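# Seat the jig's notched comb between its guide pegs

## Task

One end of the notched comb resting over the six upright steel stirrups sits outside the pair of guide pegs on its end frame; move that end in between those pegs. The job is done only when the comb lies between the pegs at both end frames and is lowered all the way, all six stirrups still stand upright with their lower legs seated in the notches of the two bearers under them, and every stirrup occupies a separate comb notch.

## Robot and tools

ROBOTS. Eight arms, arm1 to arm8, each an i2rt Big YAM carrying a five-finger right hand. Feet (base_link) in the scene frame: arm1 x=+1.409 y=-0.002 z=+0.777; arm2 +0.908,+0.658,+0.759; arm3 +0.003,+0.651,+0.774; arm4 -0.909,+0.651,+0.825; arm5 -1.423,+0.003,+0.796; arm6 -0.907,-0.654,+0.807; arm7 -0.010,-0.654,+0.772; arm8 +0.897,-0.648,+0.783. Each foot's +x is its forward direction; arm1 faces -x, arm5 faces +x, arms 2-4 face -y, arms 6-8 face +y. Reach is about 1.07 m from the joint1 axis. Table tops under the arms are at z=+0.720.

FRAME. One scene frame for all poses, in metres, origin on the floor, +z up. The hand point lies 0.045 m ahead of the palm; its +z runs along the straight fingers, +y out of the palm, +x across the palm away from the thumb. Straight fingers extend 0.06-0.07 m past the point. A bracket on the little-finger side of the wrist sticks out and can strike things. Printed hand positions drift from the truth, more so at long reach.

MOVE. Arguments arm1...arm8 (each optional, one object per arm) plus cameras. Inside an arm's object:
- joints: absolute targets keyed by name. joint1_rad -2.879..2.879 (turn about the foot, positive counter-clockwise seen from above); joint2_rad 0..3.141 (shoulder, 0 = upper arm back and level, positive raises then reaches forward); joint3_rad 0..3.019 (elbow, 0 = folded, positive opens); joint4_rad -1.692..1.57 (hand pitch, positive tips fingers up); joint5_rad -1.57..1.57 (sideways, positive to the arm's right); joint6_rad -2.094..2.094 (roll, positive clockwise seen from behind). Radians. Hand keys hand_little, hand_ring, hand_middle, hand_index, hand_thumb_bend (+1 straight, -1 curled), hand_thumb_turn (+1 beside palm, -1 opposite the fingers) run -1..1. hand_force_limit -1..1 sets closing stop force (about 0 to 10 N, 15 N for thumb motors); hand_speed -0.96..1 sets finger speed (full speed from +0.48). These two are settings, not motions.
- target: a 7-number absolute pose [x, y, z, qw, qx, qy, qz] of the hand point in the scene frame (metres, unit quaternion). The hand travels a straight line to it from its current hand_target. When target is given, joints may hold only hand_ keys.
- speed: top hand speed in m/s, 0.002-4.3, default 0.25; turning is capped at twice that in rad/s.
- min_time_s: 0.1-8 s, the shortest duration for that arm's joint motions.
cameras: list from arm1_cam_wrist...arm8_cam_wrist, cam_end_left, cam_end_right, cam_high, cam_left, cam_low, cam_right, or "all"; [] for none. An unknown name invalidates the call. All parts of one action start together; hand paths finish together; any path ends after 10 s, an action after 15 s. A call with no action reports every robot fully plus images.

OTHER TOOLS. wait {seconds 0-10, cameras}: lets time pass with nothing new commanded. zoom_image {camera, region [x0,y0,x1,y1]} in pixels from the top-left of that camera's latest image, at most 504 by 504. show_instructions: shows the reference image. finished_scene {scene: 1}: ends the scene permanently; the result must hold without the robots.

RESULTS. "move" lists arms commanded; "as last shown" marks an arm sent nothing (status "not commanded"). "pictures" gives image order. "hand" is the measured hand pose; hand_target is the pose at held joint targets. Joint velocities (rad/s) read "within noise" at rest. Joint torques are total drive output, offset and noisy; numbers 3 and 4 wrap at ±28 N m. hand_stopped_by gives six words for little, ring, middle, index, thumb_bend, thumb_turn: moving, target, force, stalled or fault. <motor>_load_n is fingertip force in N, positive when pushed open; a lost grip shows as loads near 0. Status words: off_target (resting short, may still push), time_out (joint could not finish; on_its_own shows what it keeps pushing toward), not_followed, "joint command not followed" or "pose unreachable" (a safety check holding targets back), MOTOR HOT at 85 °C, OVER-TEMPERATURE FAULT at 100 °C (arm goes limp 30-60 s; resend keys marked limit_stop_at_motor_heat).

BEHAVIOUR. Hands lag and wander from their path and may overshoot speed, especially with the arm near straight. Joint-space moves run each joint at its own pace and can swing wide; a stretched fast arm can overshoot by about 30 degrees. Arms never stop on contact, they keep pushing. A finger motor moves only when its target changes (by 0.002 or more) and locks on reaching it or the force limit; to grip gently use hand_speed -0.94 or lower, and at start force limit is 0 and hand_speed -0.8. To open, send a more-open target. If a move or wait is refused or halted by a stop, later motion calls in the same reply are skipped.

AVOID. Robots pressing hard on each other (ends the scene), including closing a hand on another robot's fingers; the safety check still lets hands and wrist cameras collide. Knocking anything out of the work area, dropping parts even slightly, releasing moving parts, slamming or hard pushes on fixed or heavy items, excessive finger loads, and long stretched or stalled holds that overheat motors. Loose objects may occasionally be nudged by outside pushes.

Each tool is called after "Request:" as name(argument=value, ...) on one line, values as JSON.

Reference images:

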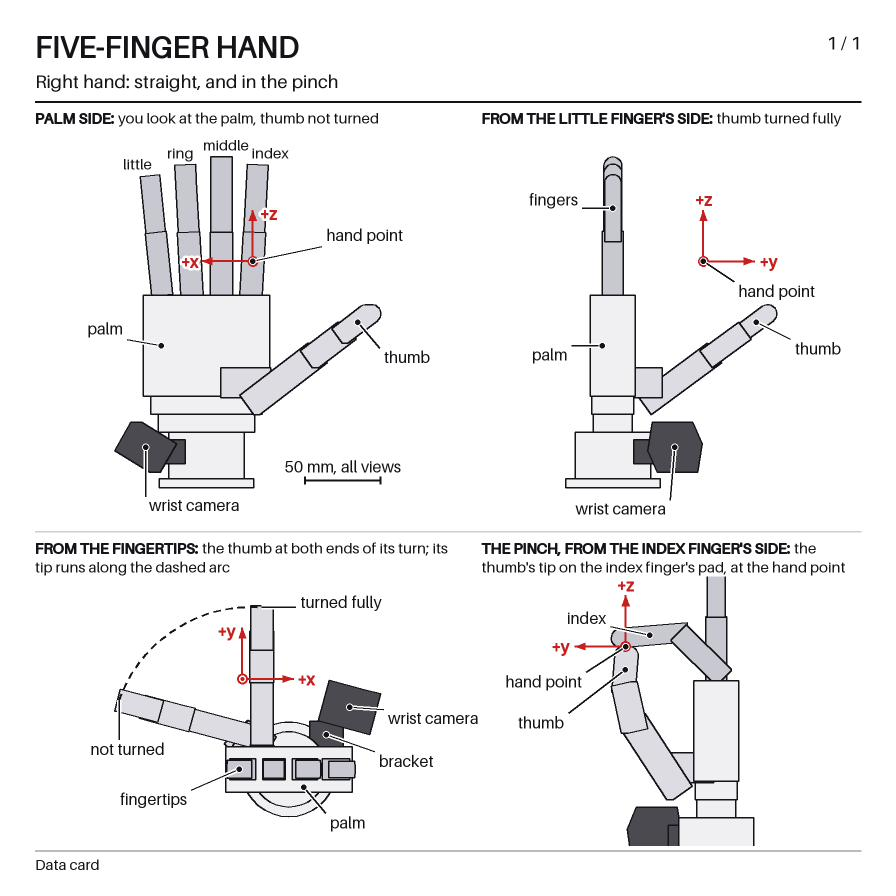

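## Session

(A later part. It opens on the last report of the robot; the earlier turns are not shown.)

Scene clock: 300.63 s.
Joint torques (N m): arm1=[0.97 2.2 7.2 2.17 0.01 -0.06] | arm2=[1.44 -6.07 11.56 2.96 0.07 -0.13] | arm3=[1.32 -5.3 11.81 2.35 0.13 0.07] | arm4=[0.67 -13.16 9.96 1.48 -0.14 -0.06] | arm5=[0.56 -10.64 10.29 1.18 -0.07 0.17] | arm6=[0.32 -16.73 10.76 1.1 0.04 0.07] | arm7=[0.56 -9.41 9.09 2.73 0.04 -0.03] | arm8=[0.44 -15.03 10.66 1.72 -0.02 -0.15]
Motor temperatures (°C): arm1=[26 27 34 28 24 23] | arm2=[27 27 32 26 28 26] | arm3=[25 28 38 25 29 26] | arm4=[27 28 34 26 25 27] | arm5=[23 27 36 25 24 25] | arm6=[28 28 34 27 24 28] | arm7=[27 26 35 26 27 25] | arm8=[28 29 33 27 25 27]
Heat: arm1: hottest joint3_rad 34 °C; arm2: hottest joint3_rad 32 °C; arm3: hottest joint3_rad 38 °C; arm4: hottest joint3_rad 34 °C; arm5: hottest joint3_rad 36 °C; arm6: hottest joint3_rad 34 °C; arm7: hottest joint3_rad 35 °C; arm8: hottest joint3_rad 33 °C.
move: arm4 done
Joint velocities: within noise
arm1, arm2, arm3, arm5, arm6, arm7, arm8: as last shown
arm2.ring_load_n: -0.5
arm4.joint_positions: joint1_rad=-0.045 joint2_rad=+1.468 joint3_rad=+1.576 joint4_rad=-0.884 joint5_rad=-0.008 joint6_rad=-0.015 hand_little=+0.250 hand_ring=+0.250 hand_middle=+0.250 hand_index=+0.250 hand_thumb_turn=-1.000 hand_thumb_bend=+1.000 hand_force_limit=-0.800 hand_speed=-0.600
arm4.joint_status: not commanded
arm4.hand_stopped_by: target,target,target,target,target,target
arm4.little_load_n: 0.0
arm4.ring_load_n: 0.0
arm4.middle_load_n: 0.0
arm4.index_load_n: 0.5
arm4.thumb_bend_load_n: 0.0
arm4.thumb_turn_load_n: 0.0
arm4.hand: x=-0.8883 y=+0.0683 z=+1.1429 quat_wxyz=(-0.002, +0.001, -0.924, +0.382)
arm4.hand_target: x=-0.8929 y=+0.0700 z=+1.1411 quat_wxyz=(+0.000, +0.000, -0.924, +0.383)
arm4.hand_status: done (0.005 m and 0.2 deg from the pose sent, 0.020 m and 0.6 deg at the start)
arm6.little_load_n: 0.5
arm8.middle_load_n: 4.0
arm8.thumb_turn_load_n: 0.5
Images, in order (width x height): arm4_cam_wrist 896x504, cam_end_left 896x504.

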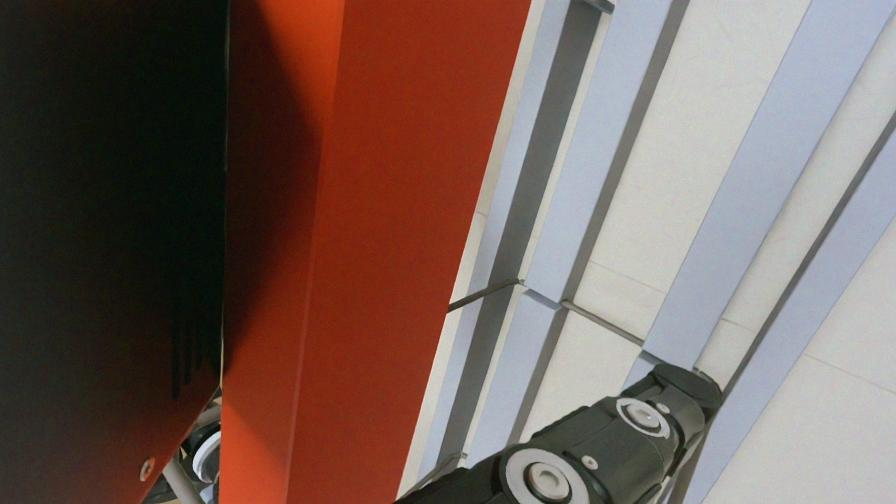

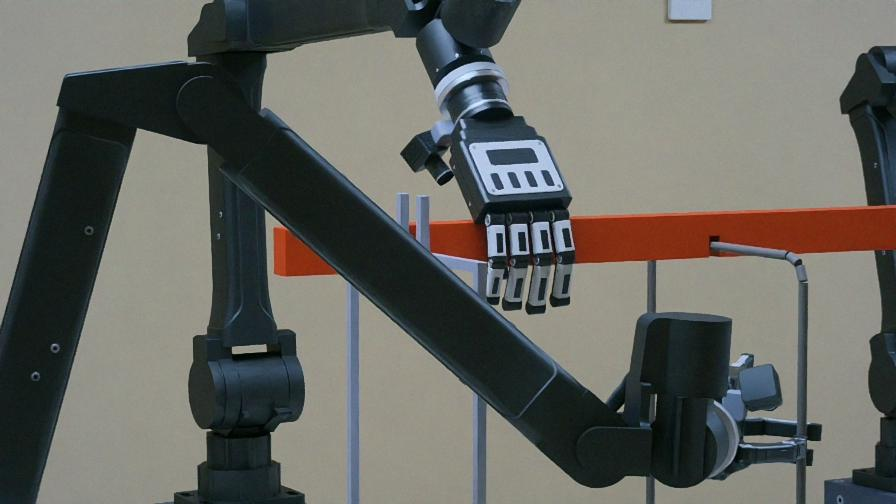

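Request:
move(arm4={"joints": {"hand_index": -0.4, "hand_middle": -0.4, "hand_ring": -0.4, "hand_little": -0.4, "hand_speed": -0.88, "hand_force_limit": -0.8}}, cameras=["arm4_cam_wrist", "cam_end_left"])

Request:
zoom_image(camera="cam_end_left", region=[400, 100, 660, 320])

Scene clock: 304.13 s.
Joint torques (N m): arm1=[1.03 2.14 7.2 2.17 0.01 -0.06] | arm2=[1.85 -6.53 11.48 2.91 0.1 -0.12] | arm3=[1.08 -5.6 11.77 2.35 0.13 0.07] | arm4=[1.85 -13.51 10.32 1.48 -0.13 0.01] | arm5=[0.97 -10.4 10.51 1.06 -0.12 0.17] | arm6=[0.26 -16.67 10.73 1.09 0.05 0.07] | arm7=[0.56 -9.41 9.09 2.73 0.04 -0.03] | arm8=[0.38 -14.97 10.66 1.73 -0.01 -0.16]
Motor temperatures (°C): arm1=[26 27 34 28 24 23] | arm2=[27 27 32 26 28 26] | arm3=[25 28 38 25 29 26] | arm4=[27 29 34 26 25 27] | arm5=[23 27 36 25 24 25] | arm6=[28 28 34 27 24 28] | arm7=[27 26 35 26 27 25] | arm8=[28 29 33 27 25 27]
Heat: arm1: hottest joint3_rad 34 °C; arm2: hottest joint3_rad 32 °C; arm3: hottest joint3_rad 38 °C; arm4: hottest joint3_rad 34 °C; arm5: hottest joint3_rad 36 °C; arm6: hottest joint3_rad 34 °C; arm7: hottest joint3_rad 35 °C; arm8: hottest joint3_rad 33 °C.
move: arm4 off_target
Joint velocities: within noise
arm1, arm2, arm3, arm5, arm6, arm7, arm8: as last shown
arm2.ring_load_n: 0.0
arm3.thumb_bend_load_n: 0.0
arm3.thumb_turn_load_n: 0.5
arm4.joint_positions: joint1_rad=-0.046 joint2_rad=+1.468 joint3_rad=+1.573 joint4_rad=-0.877 joint5_rad=-0.009 joint6_rad=-0.015 hand_little=-0.251 hand_ring=-0.205 hand_middle=-0.172 hand_index=-0.128 hand_thumb_turn=-1.000 hand_thumb_bend=+1.000 hand_force_limit=-0.800 hand_speed=-0.880
arm4.joint_status: hand_little off_target (ended at -0.251, target -0.400); hand_ring off_target (ended at -0.205, target -0.400); hand_middle off_target (ended at -0.172, target -0.400); hand_index off_target (ended at -0.128, target -0.400); the others done
arm4.hand_stopped_by: force,force,force,force,target,target
arm4.little_load_n: 1.5
arm4.ring_load_n: 0.5
arm4.middle_load_n: 0.0
arm4.index_load_n: 0.0
arm4.thumb_bend_load_n: 0.0
arm4.thumb_turn_load_n: 0.0
arm4.hand: x=-0.8885 y=+0.0672 z=+1.1423 quat_wxyz=(-0.002, +0.000, -0.923, +0.384)
arm4.hand_target: x=-0.8930 y=+0.0700 z=+1.1411 quat_wxyz=(+0.000, +0.000, -0.924, +0.383)
arm4.hand_status: not commanded
arm5.thumb_turn_load_n: 0.5
arm6.little_load_n: 0.0
arm7.middle_load_n: 3.5
arm8.thumb_turn_load_n: 0.0
Images, in order (width x height): arm4_cam_wrist 896x504, cam_end_left 896x504.

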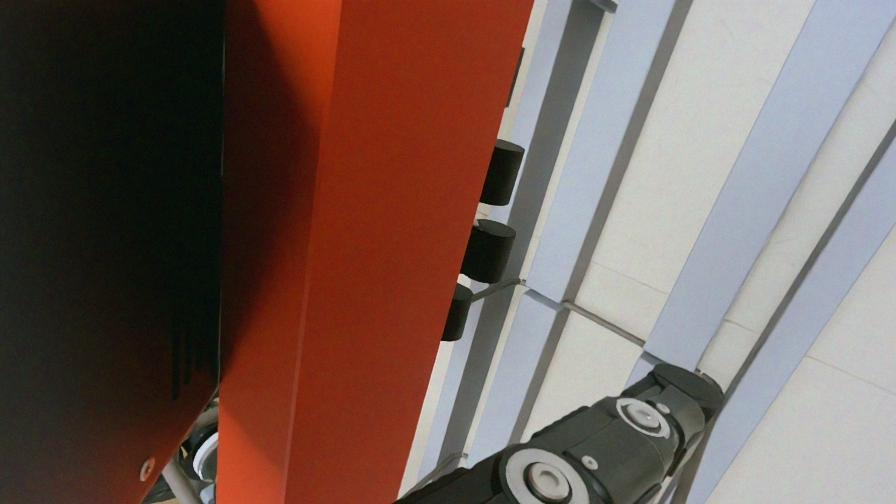

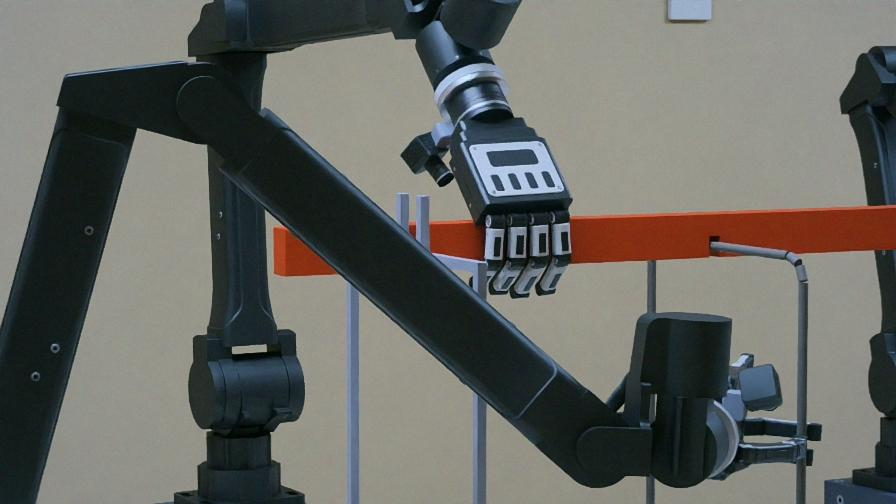

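Scaled by 1.938 from the camera's image (finer frame: 1280x720).

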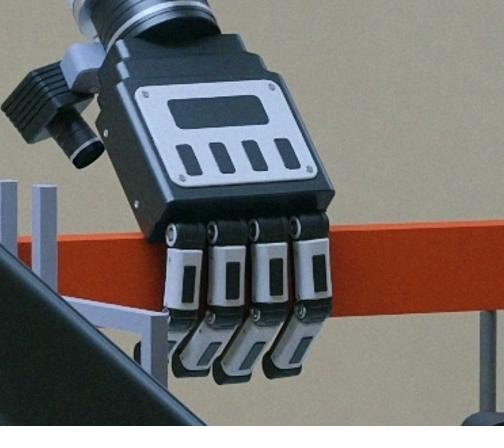

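Request:
move(arm4={"joints": {"hand_thumb_bend": -0.2, "hand_speed": -0.8, "hand_force_limit": -0.75}}, cameras=["arm4_cam_wrist", "cam_end_left", "cam_left"])

Scene clock: 309.93 s.
Joint torques (N m): arm1=[1.03 2.14 7.2 2.17 0.01 -0.06] | arm2=[1.2 -6.48 11.47 3.04 0.1 -0.13] | arm3=[1.03 -5.42 11.75 2.36 0.14 0.07] | arm4=[1.14 -13.68 10.37 1.51 -0.11 -0.05] | arm5=[0.79 -10.58 10.28 1.02 -0.09 0.12] | arm6=[0.32 -16.67 10.73 1.1 0.04 0.07] | arm7=[0.56 -9.41 9.09 2.71 0.04 -0.03] | arm8=[0.44 -15.09 10.66 1.72 -0.01 -0.16]
Motor temperatures (°C): arm1=[26 27 34 28 24 23] | arm2=[27 27 32 26 28 26] | arm3=[25 28 38 25 29 26] | arm4=[27 29 33 26 25 27] | arm5=[23 27 36 25 24 25] | arm6=[28 28 34 27 24 28] | arm7=[27 27 35 26 27 25] | arm8=[28 29 33 27 25 27]
Heat: arm1: hottest joint3_rad 34 °C; arm2: hottest joint3_rad 32 °C; arm3: hottest joint3_rad 38 °C; arm4: hottest joint3_rad 33 °C; arm5: hottest joint3_rad 36 °C; arm6: hottest joint3_rad 34 °C; arm7: hottest joint3_rad 35 °C; arm8: hottest joint3_rad 33 °C.
move: arm4 off_target
Joint velocities: within noise
arm1, arm2, arm3, arm5, arm6, arm7, arm8: as last shown
arm2.little_load_n: -0.5
arm2.ring_load_n: -0.5
arm2.thumb_bend_load_n: 0.5
arm3.thumb_bend_load_n: 0.5
arm3.thumb_turn_load_n: 0.0
arm4.joint_positions: joint1_rad=-0.046 joint2_rad=+1.468 joint3_rad=+1.573 joint4_rad=-0.877 joint5_rad=-0.009 joint6_rad=-0.016 hand_little=-0.251 hand_ring=-0.205 hand_middle=-0.172 hand_index=-0.128 hand_thumb_turn=-1.000 hand_thumb_bend=+0.106 hand_force_limit=-0.750 hand_speed=-0.800
arm4.joint_status: hand_thumb_bend off_target (ended at +0.106, target -0.200); the others done
arm4.hand_stopped_by: force,force,force,force,force,target
arm4.little_load_n: 1.5
arm4.ring_load_n: 0.0
arm4.middle_load_n: 0.0
arm4.index_load_n: 0.0
arm4.thumb_bend_load_n: 2.5
arm4.thumb_turn_load_n: 0.0
arm4.hand: x=-0.8885 y=+0.0672 z=+1.1423 quat_wxyz=(-0.002, +0.001, -0.923, +0.384)
arm4.hand_target: x=-0.8930 y=+0.0700 z=+1.1411 quat_wxyz=(+0.000, +0.000, -0.924, +0.383)
arm4.hand_status: not commanded
arm5.thumb_turn_load_n: 0.0
arm7.middle_load_n: 4.0
arm8.ring_load_n: -0.5
arm8.middle_load_n: 3.5
arm8.index_load_n: 4.0
Images, in order (width x height): arm4_cam_wrist 896x504, cam_end_left 896x504, cam_left 896x504.

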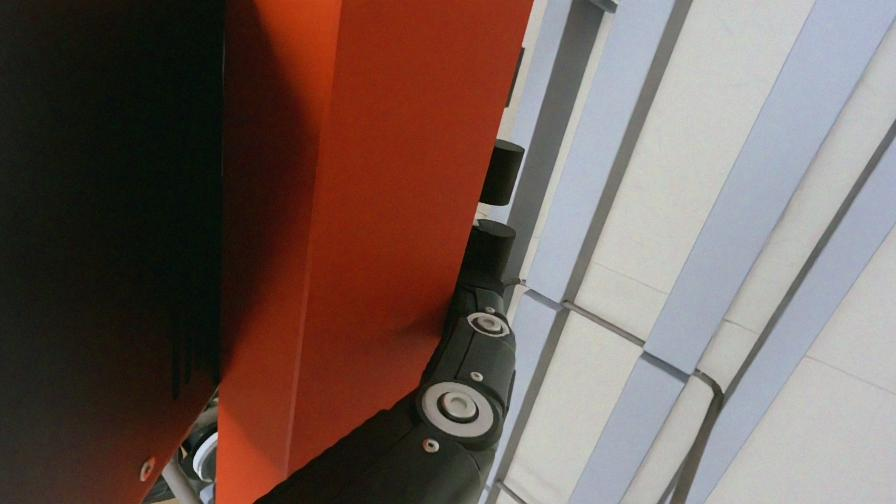

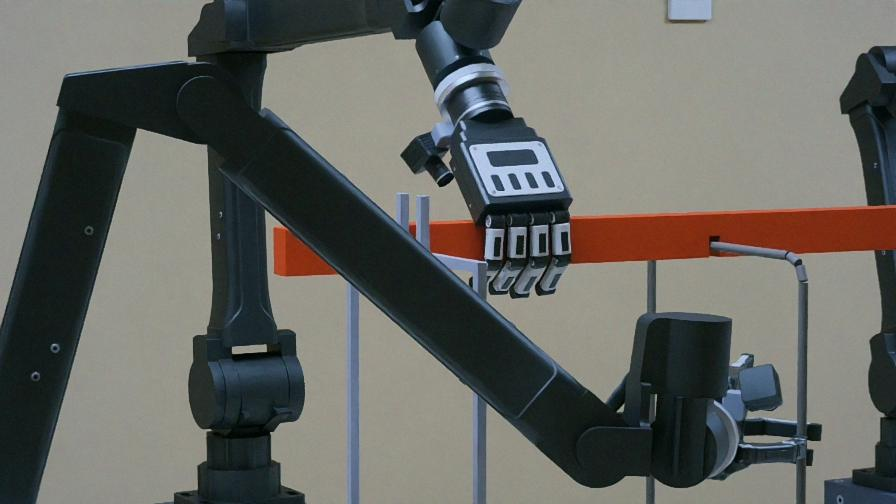

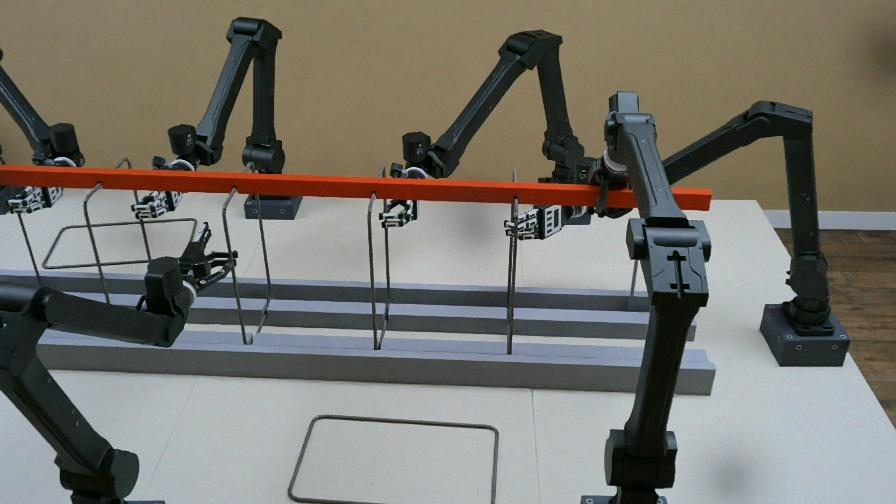

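Request:
move(arm4={"target": [-0.893, 0.072, 1.170, 0, 0, 0.9239, -0.3827], "speed": 0.03}, cameras=["arm4_cam_wrist", "cam_end_left", "cam_left"])

Request:
zoom_image(camera="cam_end_left", region=[250, 100, 750, 350])

Scene clock: 312.90 s.
Joint torques (N m): arm1=[0.97 2.2 7.2 2.17 0.01 -0.06] | arm2=[1.32 -6.07 11.48 3.06 0.09 -0.13] | arm3=[1.32 -5.36 11.77 2.33 0.14 0.08] | arm4=[1.32 -12.51 15.43 0.98 -0.09 -0.11] | arm5=[0.56 -10.29 10.28 1.22 -0.09 0.19] | arm6=[0.26 -16.73 10.69 1.11 0.05 0.07] | arm7=[0.56 -9.41 9.09 2.73 0.03 -0.03] | arm8=[0.44 -14.97 10.67 1.73 -0.01 -0.16]
Motor temperatures (°C): arm1=[26 27 34 28 24 23] | arm2=[27 27 32 26 28 26] | arm3=[25 28 38 25 29 26] | arm4=[27 29 33 26 25 27] | arm5=[23 27 36 25 24 25] | arm6=[28 28 34 27 24 28] | arm7=[27 27 35 26 27 25] | arm8=[28 29 33 27 25 27]
Heat: arm1: hottest joint3_rad 34 °C; arm2: hottest joint3_rad 32 °C; arm3: hottest joint3_rad 38 °C; arm4: hottest joint3_rad 33 °C; arm5: hottest joint3_rad 36 °C; arm6: hottest joint3_rad 34 °C; arm7: hottest joint3_rad 35 °C; arm8: hottest joint3_rad 33 °C.
move: arm4 off_target
Joint velocities: within noise
arm1, arm2, arm3, arm5, arm6, arm7, arm8: as last shown
arm2.little_load_n: 0.0
arm2.ring_load_n: 0.0
arm2.thumb_bend_load_n: 1.0
arm4.joint_positions: joint1_rad=-0.046 joint2_rad=+1.468 joint3_rad=+1.591 joint4_rad=-0.939 joint5_rad=-0.009 joint6_rad=-0.016 hand_little=-0.251 hand_ring=-0.205 hand_middle=-0.172 hand_index=-0.128 hand_thumb_turn=-1.000 hand_thumb_bend=+0.106 hand_force_limit=-0.750 hand_speed=-0.800
arm4.joint_status: not commanded
arm4.hand_stopped_by: force,force,force,force,force,target
arm4.little_load_n: 1.0
arm4.ring_load_n: 0.0
arm4.middle_load_n: 0.0
arm4.index_load_n: 0.0
arm4.thumb_bend_load_n: 1.5
arm4.thumb_turn_load_n: 0.0
arm4.hand: x=-0.8883 y=+0.0783 z=+1.1430 quat_wxyz=(-0.002, +0.001, -0.931, +0.364)
arm4.hand_target: x=-0.8930 y=+0.0730 z=+1.1699 quat_wxyz=(+0.000, +0.000, -0.924, +0.383)
arm4.hand_status: off_target (0.028 m and 2.4 deg from the pose sent, 0.029 m and 0.3 deg at the start)
arm5.thumb_turn_load_n: 0.5
arm8.ring_load_n: 0.0
arm8.index_load_n: 3.5
Images, in order (width x height): arm4_cam_wrist 896x504, cam_end_left 896x504, cam_left 896x504.

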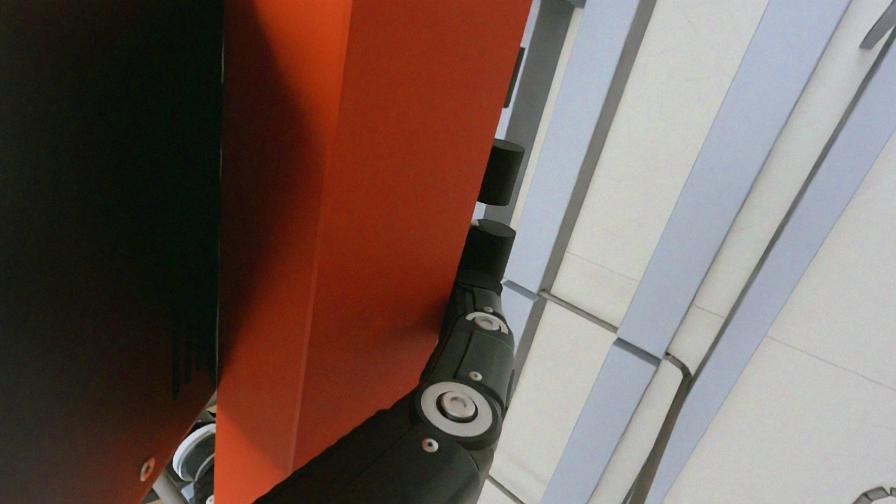

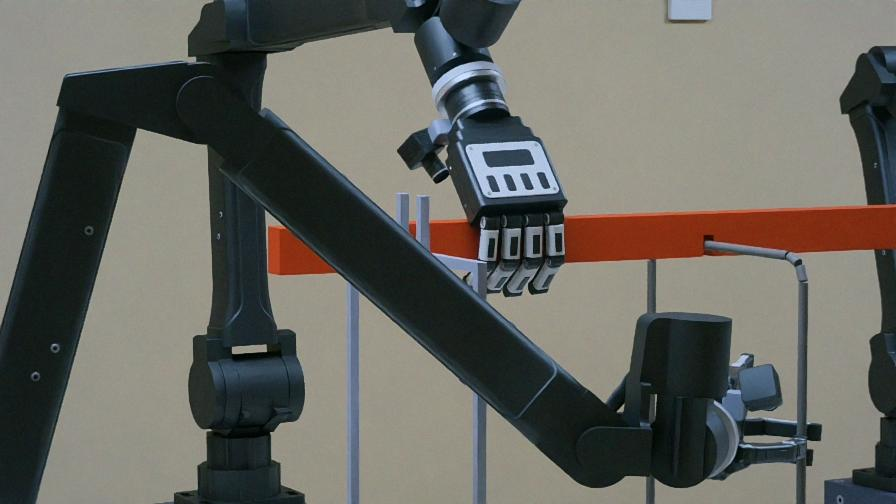

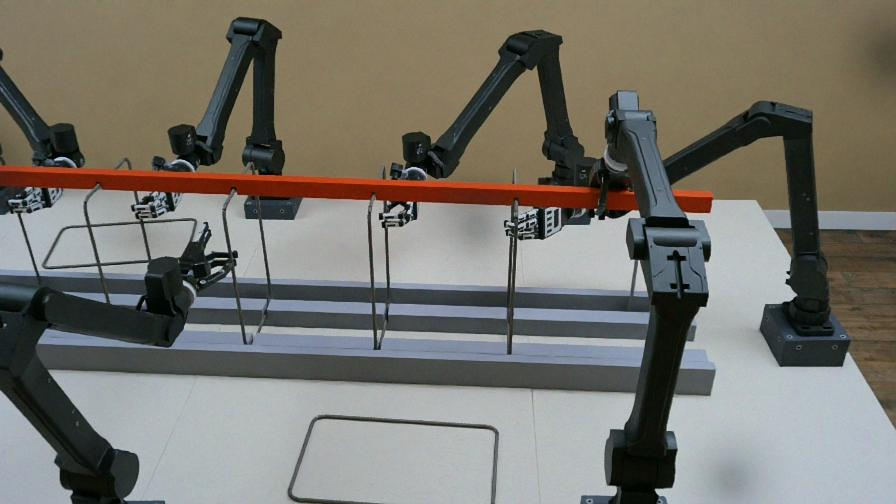

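Scaled by 1.008 from the camera's image (finer frame: 1280x720).

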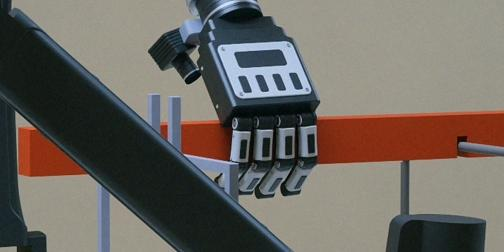

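Request:
move(arm4={"target": [-0.893, 0.066, 1.195, 0, 0, 0.9239, -0.3827], "speed": 0.03}, cameras=["arm4_cam_wrist", "cam_end_left"])

Request:
zoom_image(camera="cam_end_left", region=[250, 100, 750, 350])

Scene clock: 315.77 s.
Joint torques (N m): arm1=[1.03 2.2 7.2 2.17 0.01 -0.06] | arm2=[1.26 -6.01 11.45 2.96 0.05 -0.13] | arm3=[1.32 -5.77 11.79 2.3 0.14 0.08] | arm4=[2.14 -13.57 17.11 1.51 -0.14 -0.03] | arm5=[-0.32 -10.58 10.55 1.25 -0.07 0.15] | arm6=[0.32 -16.67 10.74 1.13 0.04 0.07] | arm7=[0.56 -9.41 9.09 2.74 0.03 -0.03] | arm8=[0.44 -14.97 10.65 1.72 -0.01 -0.16]
Motor temperatures (°C): arm1=[26 27 34 28 24 23] | arm2=[27 27 32 26 28 26] | arm3=[25 28 38 25 29 26] | arm4=[27 29 34 26 25 27] | arm5=[23 27 36 25 24 25] | arm6=[28 28 34 27 24 28] | arm7=[27 27 35 26 27 25] | arm8=[28 29 33 27 25 27]
Heat: arm1: hottest joint3_rad 34 °C; arm2: hottest joint3_rad 32 °C; arm3: hottest joint3_rad 38 °C; arm4: hottest joint3_rad 34 °C; arm5: hottest joint3_rad 36 °C; arm6: hottest joint3_rad 34 °C; arm7: hottest joint3_rad 35 °C; arm8: hottest joint3_rad 33 °C.
move: arm4 off_target
Joint velocities: within noise
arm1, arm2, arm3, arm5, arm6, arm7, arm8: as last shown
arm1.ring_load_n: -0.5
arm3.thumb_turn_load_n: 0.5
arm4.joint_positions: joint1_rad=-0.046 joint2_rad=+1.495 joint3_rad=+1.666 joint4_rad=-1.022 joint5_rad=-0.009 joint6_rad=-0.020 hand_little=-0.251 hand_ring=-0.205 hand_middle=-0.172 hand_index=-0.128 hand_thumb_turn=-1.000 hand_thumb_bend=+0.106 hand_force_limit=-0.750 hand_speed=-0.800
arm4.joint_status: not commanded
arm4.hand_stopped_by: force,force,force,force,force,target
arm4.little_load_n: 1.0
arm4.ring_load_n: 0.0
arm4.middle_load_n: 0.0
arm4.index_load_n: 0.0
arm4.thumb_bend_load_n: 2.5
arm4.thumb_turn_load_n: 0.5
arm4.hand: x=-0.8887 y=+0.0792 z=+1.1553 quat_wxyz=(-0.002, +0.003, -0.938, +0.347)
arm4.hand_target: x=-0.8930 y=+0.0684 z=+1.1948 quat_wxyz=(+0.000, +0.000, -0.924, +0.383)
arm4.hand_status: off_target (0.042 m and 4.4 deg from the pose sent, 0.054 m and 2.4 deg at the start)
arm5.thumb_bend_load_n: 0.0
arm5.thumb_turn_load_n: 0.0
arm7.index_load_n: 3.0
arm7.thumb_bend_load_n: 1.0
arm8.middle_load_n: 4.0
Images, in order (width x height): arm4_cam_wrist 896x504, cam_end_left 896x504.

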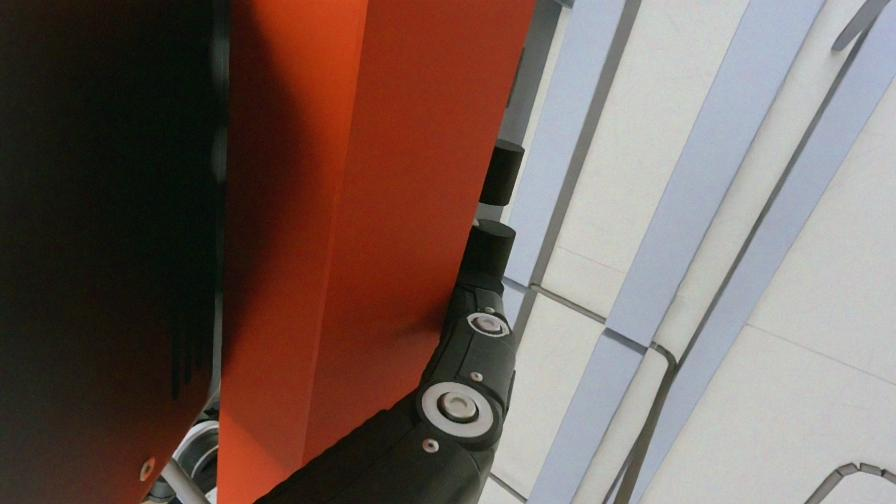

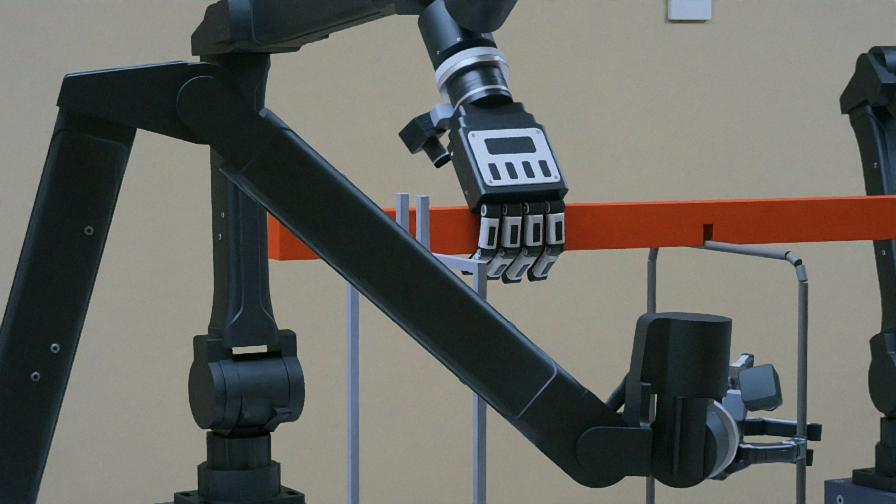

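Scaled by 1.008 from the camera's image (finer frame: 1280x720).

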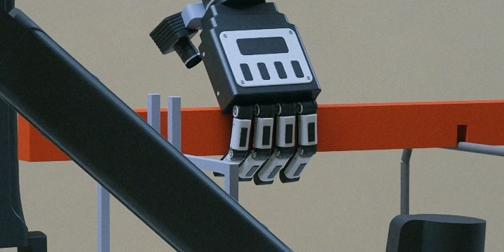

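Request:
move(arm4={"target": [-0.893, 0.066, 1.235, 0, 0, 0.9239, -0.3827], "speed": 0.04}, cameras=["arm4_cam_wrist", "cam_end_left", "cam_left"])

Request:
zoom_image(camera="cam_end_left", region=[250, 100, 750, 350])

Scene clock: 319.60 s.
Joint torques (N m): arm1=[0.97 2.2 7.2 2.17 0.01 -0.06] | arm2=[1.49 -5.95 11.49 2.93 0.06 -0.13] | arm3=[1.14 -5.3 11.74 2.33 0.13 0.06] | arm4=[1.03 -13.16 17.03 1.47 -0.01 -0.05] | arm5=[0.5 -11.4 10.22 1.18 -0.05 0.14] | arm6=[0.44 -16.73 10.77 1.11 0.04 0.08] | arm7=[0.44 -9.41 9.09 2.71 0.04 -0.03] | arm8=[0.44 -14.97 10.66 1.74 -0.01 -0.16]
Motor temperatures (°C): arm1=[26 27 34 28 24 23] | arm2=[27 27 32 26 28 26] | arm3=[25 28 39 25 29 26] | arm4=[27 29 36 26 25 27] | arm5=[23 28 37 25 24 25] | arm6=[28 28 34 27 24 28] | arm7=[27 27 35 26 27 25] | arm8=[28 29 33 27 25 27]
Heat: arm1: hottest joint3_rad 34 °C; arm2: hottest joint3_rad 32 °C; arm3: hottest joint3_rad 39 °C; arm4: hottest joint3_rad 36 °C; arm5: hottest joint3_rad 37 °C; arm6: hottest joint3_rad 34 °C; arm7: hottest joint3_rad 35 °C; arm8: hottest joint3_rad 33 °C.
move: arm4 off_target
Joint velocities: within noise
arm1, arm2, arm3, arm5, arm6, arm7, arm8: as last shown
arm1.ring_load_n: 0.0
arm4.joint_positions: joint1_rad=-0.046 joint2_rad=+1.529 joint3_rad=+1.812 joint4_rad=-1.136 joint5_rad=-0.009 joint6_rad=-0.020 hand_little=-0.251 hand_ring=-0.205 hand_middle=-0.172 hand_index=-0.128 hand_thumb_turn=-1.000 hand_thumb_bend=+0.106 hand_force_limit=-0.750 hand_speed=-0.800
arm4.joint_status: not commanded
arm4.hand_stopped_by: force,force,force,force,force,target
arm4.little_load_n: 0.0
arm4.ring_load_n: 0.0
arm4.middle_load_n: 0.5
arm4.index_load_n: 0.5
arm4.thumb_bend_load_n: 2.0
arm4.thumb_turn_load_n: 0.0
arm4.hand: x=-0.8890 y=+0.0757 z=+1.1954 quat_wxyz=(-0.002, +0.003, -0.938, +0.347)
arm4.hand_target: x=-0.8930 y=+0.0685 z=+1.2345 quat_wxyz=(+0.000, +0.000, -0.924, +0.383)
arm4.hand_status: off_target (0.041 m and 4.4 deg from the pose sent, 0.081 m and 4.4 deg at the start)
arm5.thumb_bend_load_n: 0.5
arm7.joint_positions: joint1_rad=-0.340 joint2_rad=+1.324 joint3_rad=+0.624 joint4_rad=+0.710 joint5_rad=-0.337 joint6_rad=-1.580 hand_little=+1.000 hand_ring=+1.000 hand_middle=-0.111 hand_index=-0.090 hand_thumb_turn=-1.000 hand_thumb_bend=+0.000 hand_force_limit=-0.300 hand_speed=-0.940
arm7.thumb_bend_load_n: 0.5
arm7.hand: x=+0.1720 y=-0.1160 z=+1.0047 quat_wxyz=(-0.500, +0.499, +0.502, +0.500)
Images, in order (width x height): arm4_cam_wrist 896x504, cam_end_left 896x504, cam_left 896x504.

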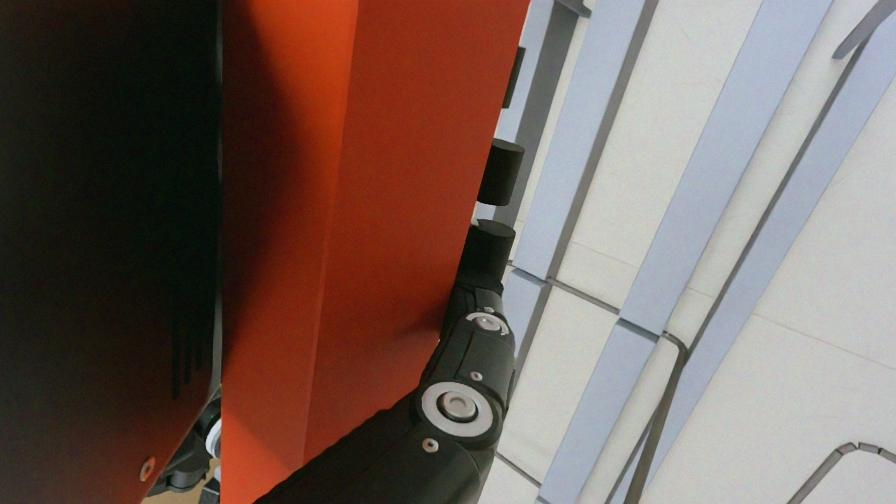

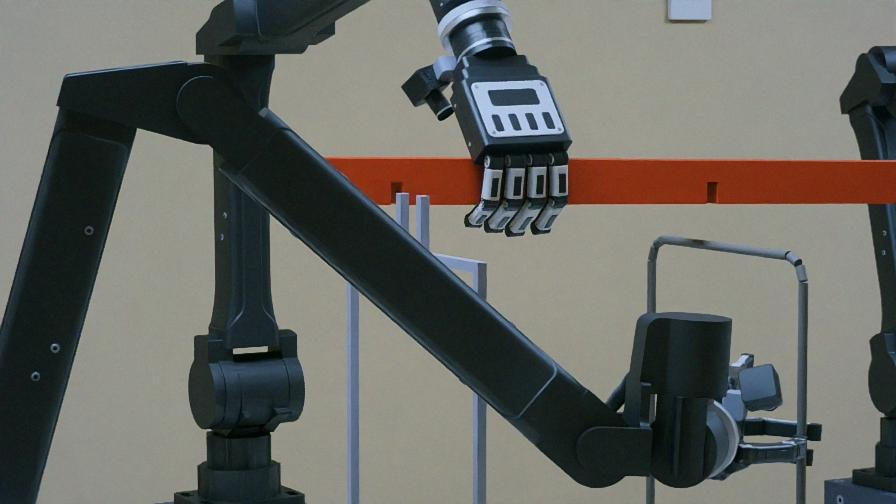

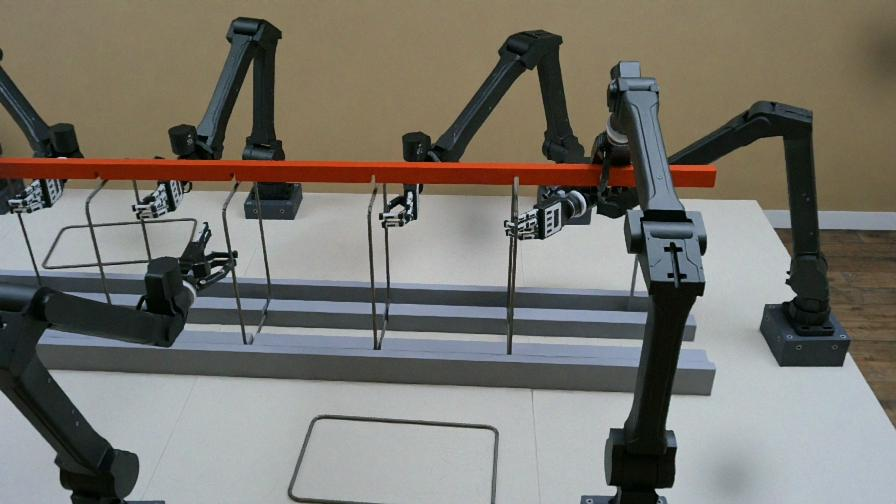

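Scaled by 1.008 from the camera's image (finer frame: 1280x720).

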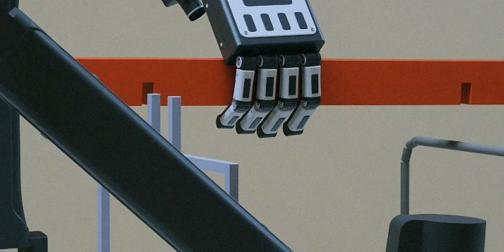

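Request:
move(arm4={"target": [-0.893, 0.066, 1.270, 0, 0, 0.9239, -0.3827], "speed": 0.04}, cameras=["arm4_cam_wrist", "cam_end_left", "cam_left", "cam_end_right"])

Request:
zoom_image(camera="cam_end_left", region=[250, 100, 750, 350])

Scene clock: 322.30 s.
Joint torques (N m): arm1=[1.03 2.2 7.2 2.17 0.01 -0.06] | arm2=[1.61 -5.71 11.66 2.86 0.04 -0.1] | arm3=[1.26 -5.36 11.77 2.35 0.12 0.07] | arm4=[1.73 -14.68 16.51 1.5 -0.06 -0.01] | arm5=[0.67 -10.75 10.3 1.16 -0.09 0.21] | arm6=[0.21 -16.79 10.71 1.09 0.05 0.07] | arm7=[0.44 -9.41 9.1 2.71 0.03 -0.03] | arm8=[0.44 -15.03 10.67 1.73 -0.01 -0.16]
Motor temperatures (°C): arm1=[26 27 34 28 24 23] | arm2=[27 27 32 26 28 26] | arm3=[25 28 39 25 29 26] | arm4=[27 29 37 26 25 27] | arm5=[23 28 37 25 24 25] | arm6=[28 29 34 27 24 28] | arm7=[27 27 35 26 27 25] | arm8=[28 29 33 27 25 27]
Heat: arm1: hottest joint3_rad 34 °C; arm2: hottest joint3_rad 32 °C; arm3: hottest joint3_rad 39 °C; arm4: hottest joint3_rad 37 °C; arm5: hottest joint3_rad 37 °C; arm6: hottest joint3_rad 34 °C; arm7: hottest joint3_rad 35 °C; arm8: hottest joint3_rad 33 °C.
move: arm4 off_target
Joint velocities: within noise
arm1.joint_positions: joint1_rad=-0.231 joint2_rad=+0.645 joint3_rad=+1.413 joint4_rad=-1.267 joint5_rad=-0.072 joint6_rad=-1.343 hand_little=+1.000 hand_ring=+1.000 hand_middle=+1.000 hand_index=+1.000 hand_thumb_turn=+1.000 hand_thumb_bend=+1.000 hand_force_limit=+0.000 hand_speed=-0.800
arm1.joint_status: not commanded
arm1.hand_stopped_by: target,target,target,target,target,target
arm1.little_load_n: -0.5
arm1.ring_load_n: 0.0
arm1.middle_load_n: 0.0
arm1.index_load_n: 0.0
arm1.thumb_bend_load_n: 0.0
arm1.thumb_turn_load_n: 0.0
arm1.hand: x=+1.1652 y=+0.0793 z=+1.2859 quat_wxyz=(+0.508, -0.157, -0.846, +0.039)
arm1.hand_target: x=+1.1665 y=+0.0790 z=+1.2930 quat_wxyz=(+0.515, -0.155, -0.842, +0.040)
arm1.hand_status: not commanded
arm2.joint_positions: joint1_rad=-0.091 joint2_rad=+1.277 joint3_rad=+0.599 joint4_rad=+0.681 joint5_rad=-0.104 joint6_rad=-1.576 hand_little=+1.000 hand_ring=+1.000 hand_middle=-0.110 hand_index=-0.094 hand_thumb_turn=-1.000 hand_thumb_bend=+0.000 hand_force_limit=-0.300 hand_speed=-0.940
arm2.joint_status: not commanded
arm2.hand_stopped_by: target,target,force,force,target,target
arm2.little_load_n: 0.0
arm2.ring_load_n: 0.0
arm2.middle_load_n: 4.0
arm2.index_load_n: 4.0
arm2.thumb_bend_load_n: 1.0
arm2.thumb_turn_load_n: 0.0
arm2.hand: x=+0.8106 y=+0.1169 z=+1.0021 quat_wxyz=(+0.503, +0.500, -0.498, +0.499)
arm2.hand_target: x=+0.8113 y=+0.1045 z=+1.0251 quat_wxyz=(+0.513, +0.487, -0.487, +0.513)
arm2.hand_status: not commanded
arm3.joint_positions: joint1_rad=-0.206 joint2_rad=+1.271 joint3_rad=+0.531 joint4_rad=+0.740 joint5_rad=-0.164 joint6_rad=-1.567 hand_little=+1.000 hand_ring=+1.000 hand_middle=-0.115 hand_index=-0.111 hand_thumb_turn=-1.000 hand_thumb_bend=+0.000 hand_force_limit=-0.300 hand_speed=-0.940
arm3.joint_status: not commanded
arm3.hand_stopped_by: target,target,force,force,target,target
arm3.little_load_n: 0.0
arm3.ring_load_n: 0.0
arm3.middle_load_n: 4.0
arm3.index_load_n: 3.5
arm3.thumb_bend_load_n: 0.5
arm3.thumb_turn_load_n: 0.0
arm3.hand: x=-0.1123 y=+0.1324 z=+1.0030 quat_wxyz=(+0.503, +0.497, -0.498, +0.502)
arm3.hand_target: x=-0.1117 y=+0.1204 z=+1.0250 quat_wxyz=(+0.513, +0.487, -0.487, +0.513)
arm3.hand_status: not commanded
arm4.joint_positions: joint1_rad=-0.046 joint2_rad=+1.572 joint3_rad=+1.962 joint4_rad=-1.243 joint5_rad=-0.010 joint6_rad=-0.020 hand_little=-0.251 hand_ring=-0.205 hand_middle=-0.172 hand_index=-0.128 hand_thumb_turn=-1.000 hand_thumb_bend=+0.106 hand_force_limit=-0.750 hand_speed=-0.800
arm4.joint_status: not commanded
arm4.hand_stopped_by: force,force,force,force,force,target
arm4.little_load_n: 0.0
arm4.ring_load_n: 0.0
arm4.middle_load_n: 0.5
arm4.index_load_n: 1.0
arm4.thumb_bend_load_n: 2.0
arm4.thumb_turn_load_n: 0.5
arm4.hand: x=-0.8891 y=+0.0726 z=+1.2311 quat_wxyz=(-0.002, +0.003, -0.938, +0.346)
arm4.hand_target: x=-0.8930 y=+0.0683 z=+1.2693 quat_wxyz=(+0.000, +0.000, -0.924, +0.383)
arm4.hand_status: off_target (0.040 m and 4.5 deg from the pose sent, 0.075 m and 4.4 deg at the start)
arm5.joint_positions: joint1_rad=-0.373 joint2_rad=+1.826 joint3_rad=+1.130 joint4_rad=+0.675 joint5_rad=-1.122 joint6_rad=-1.600 hand_little=+1.000 hand_ring=+1.000 hand_middle=-0.104 hand_index=-0.096 hand_thumb_turn=-1.000 hand_thumb_bend=+0.000 hand_force_limit=-0.300 hand_speed=-0.940
arm5.joint_status: not commanded
arm5.hand_stopped_by: target,target,force,force,target,target
arm5.little_load_n: 0.0
arm5.ring_load_n: 0.0
arm5.middle_load_n: 4.0
arm5.index_load_n: 3.5
arm5.thumb_bend_load_n: 0.5
arm5.thumb_turn_load_n: 0.0
arm5.hand: x=-0.7221 y=-0.0900 z=+0.9884 quat_wxyz=(-0.271, +0.657, +0.269, +0.650)
arm5.hand_target: x=-0.7089 y=-0.0918 z=+0.9983 quat_wxyz=(-0.270, +0.653, +0.271, +0.654)
arm5.hand_status: not commanded
arm6.joint_positions: joint1_rad=-0.922 joint2_rad=+1.853 joint3_rad=+1.156 joint4_rad=+0.671 joint5_rad=-0.879 joint6_rad=-1.575 hand_little=+1.000 hand_ring=+1.000 hand_middle=-0.097 hand_index=-0.089 hand_thumb_turn=-1.000 hand_thumb_bend=+0.000 hand_force_limit=-0.300 hand_speed=-0.940
arm6.joint_status: not commanded
arm6.hand_stopped_by: target,target,force,force,target,target
arm6.little_load_n: 0.0
arm6.ring_load_n: 0.5
arm6.middle_load_n: 3.0
arm6.index_load_n: 4.5
arm6.thumb_bend_load_n: 1.5
arm6.thumb_turn_load_n: 0.0
arm6.hand: x=-0.4137 y=-0.1065 z=+1.0013 quat_wxyz=(-0.498, +0.508, +0.500, +0.494)
arm6.hand_target: x=-0.4114 y=-0.0985 z=+1.0170 quat_wxyz=(-0.500, +0.500, +0.500, +0.500)
arm6.hand_status: not commanded
arm7.joint_positions: joint1_rad=-0.340 joint2_rad=+1.324 joint3_rad=+0.624 joint4_rad=+0.710 joint5_rad=-0.337 joint6_rad=-1.580 hand_little=+1.000 hand_ring=+1.000 hand_middle=-0.111 hand_index=-0.090 hand_thumb_turn=-1.000 hand_thumb_bend=+0.000 hand_force_limit=-0.300 hand_speed=-0.940
arm7.joint_status: not commanded
arm7.hand_stopped_by: target,target,force,force,target,target
arm7.little_load_n: 0.0
arm7.ring_load_n: -0.5
arm7.middle_load_n: 4.0
arm7.index_load_n: 3.0
arm7.thumb_bend_load_n: 0.5
arm7.thumb_turn_load_n: 0.0
arm7.hand: x=+0.1720 y=-0.1160 z=+1.0047 quat_wxyz=(-0.500, +0.499, +0.502, +0.500)
arm7.hand_target: x=+0.1740 y=-0.1036 z=+1.0301 quat_wxyz=(-0.509, +0.482, +0.493, +0.516)
arm7.hand_status: not commanded
arm8.joint_positions: joint1_rad=+0.936 joint2_rad=+1.867 joint3_rad=+1.232 joint4_rad=+0.619 joint5_rad=+0.938 joint6_rad=-1.556 hand_little=+1.000 hand_ring=+1.000 hand_middle=-0.101 hand_index=-0.096 hand_thumb_turn=-1.000 hand_thumb_bend=+0.000 hand_force_limit=-0.300 hand_speed=-0.940
arm8.joint_status: not commanded
arm8.hand_stopped_by: target,target,force,force,target,target
arm8.little_load_n: 0.0
arm8.ring_load_n: 0.0
arm8.middle_load_n: 4.0
arm8.index_load_n: 3.5
arm8.thumb_bend_load_n: 0.0
arm8.thumb_turn_load_n: 0.0
arm8.hand: x=+0.4877 y=-0.1135 z=+0.9959 quat_wxyz=(-0.499, +0.501, +0.503, +0.497)
arm8.hand_target: x=+0.4833 y=-0.1072 z=+1.0001 quat_wxyz=(-0.500, +0.500, +0.500, +0.500)
arm8.hand_status: not commanded
pictures: arm4_cam_wrist, cam_end_left, cam_end_right, cam_left
Images, in order (width x height): arm4_cam_wrist 896x504, cam_end_left 896x504, cam_end_right 896x504, cam_left 896x504.

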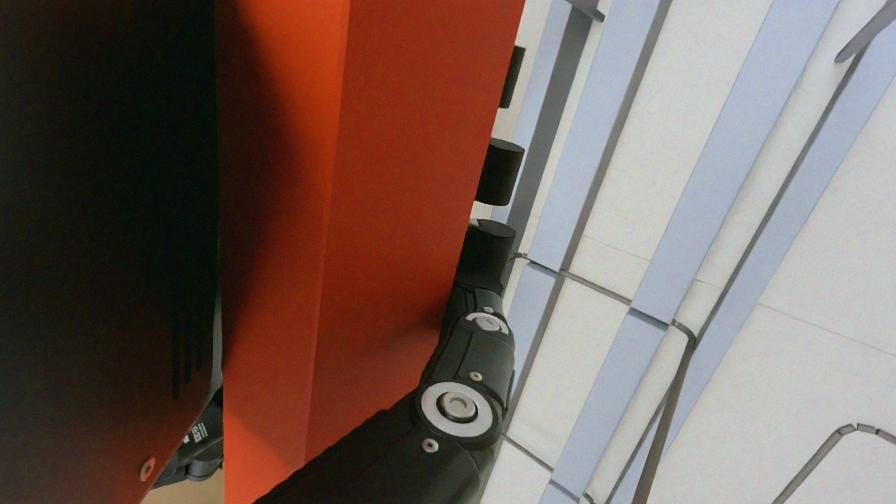

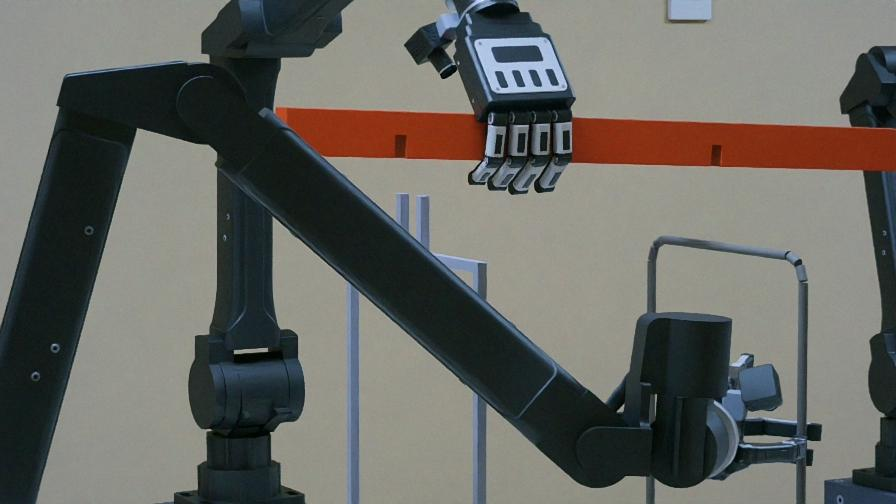

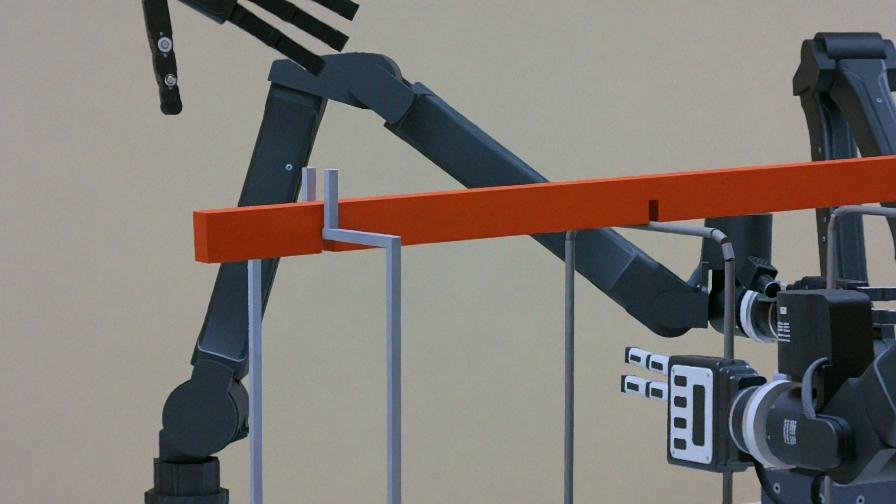

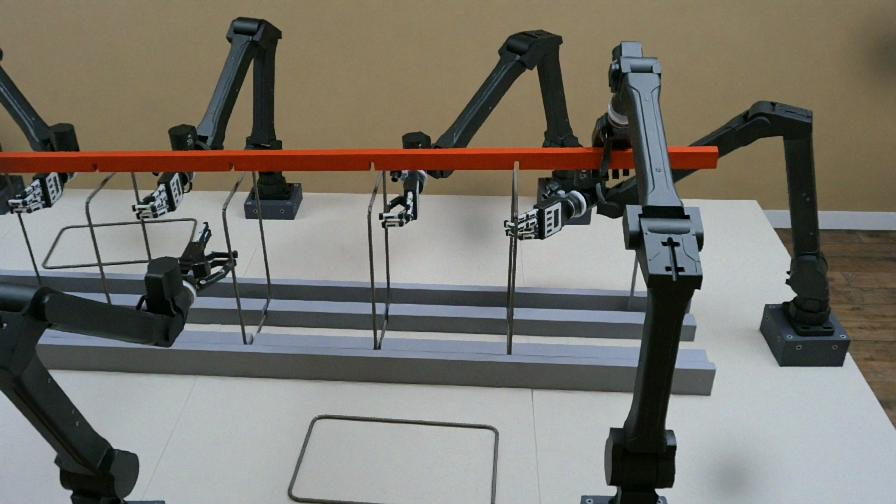

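Scaled by 1.008 from the camera's image (finer frame: 1280x720).

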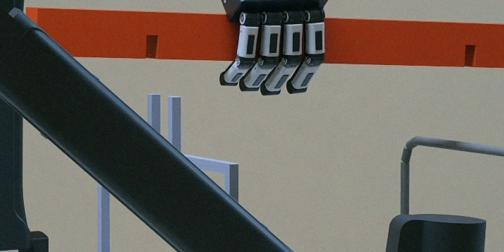

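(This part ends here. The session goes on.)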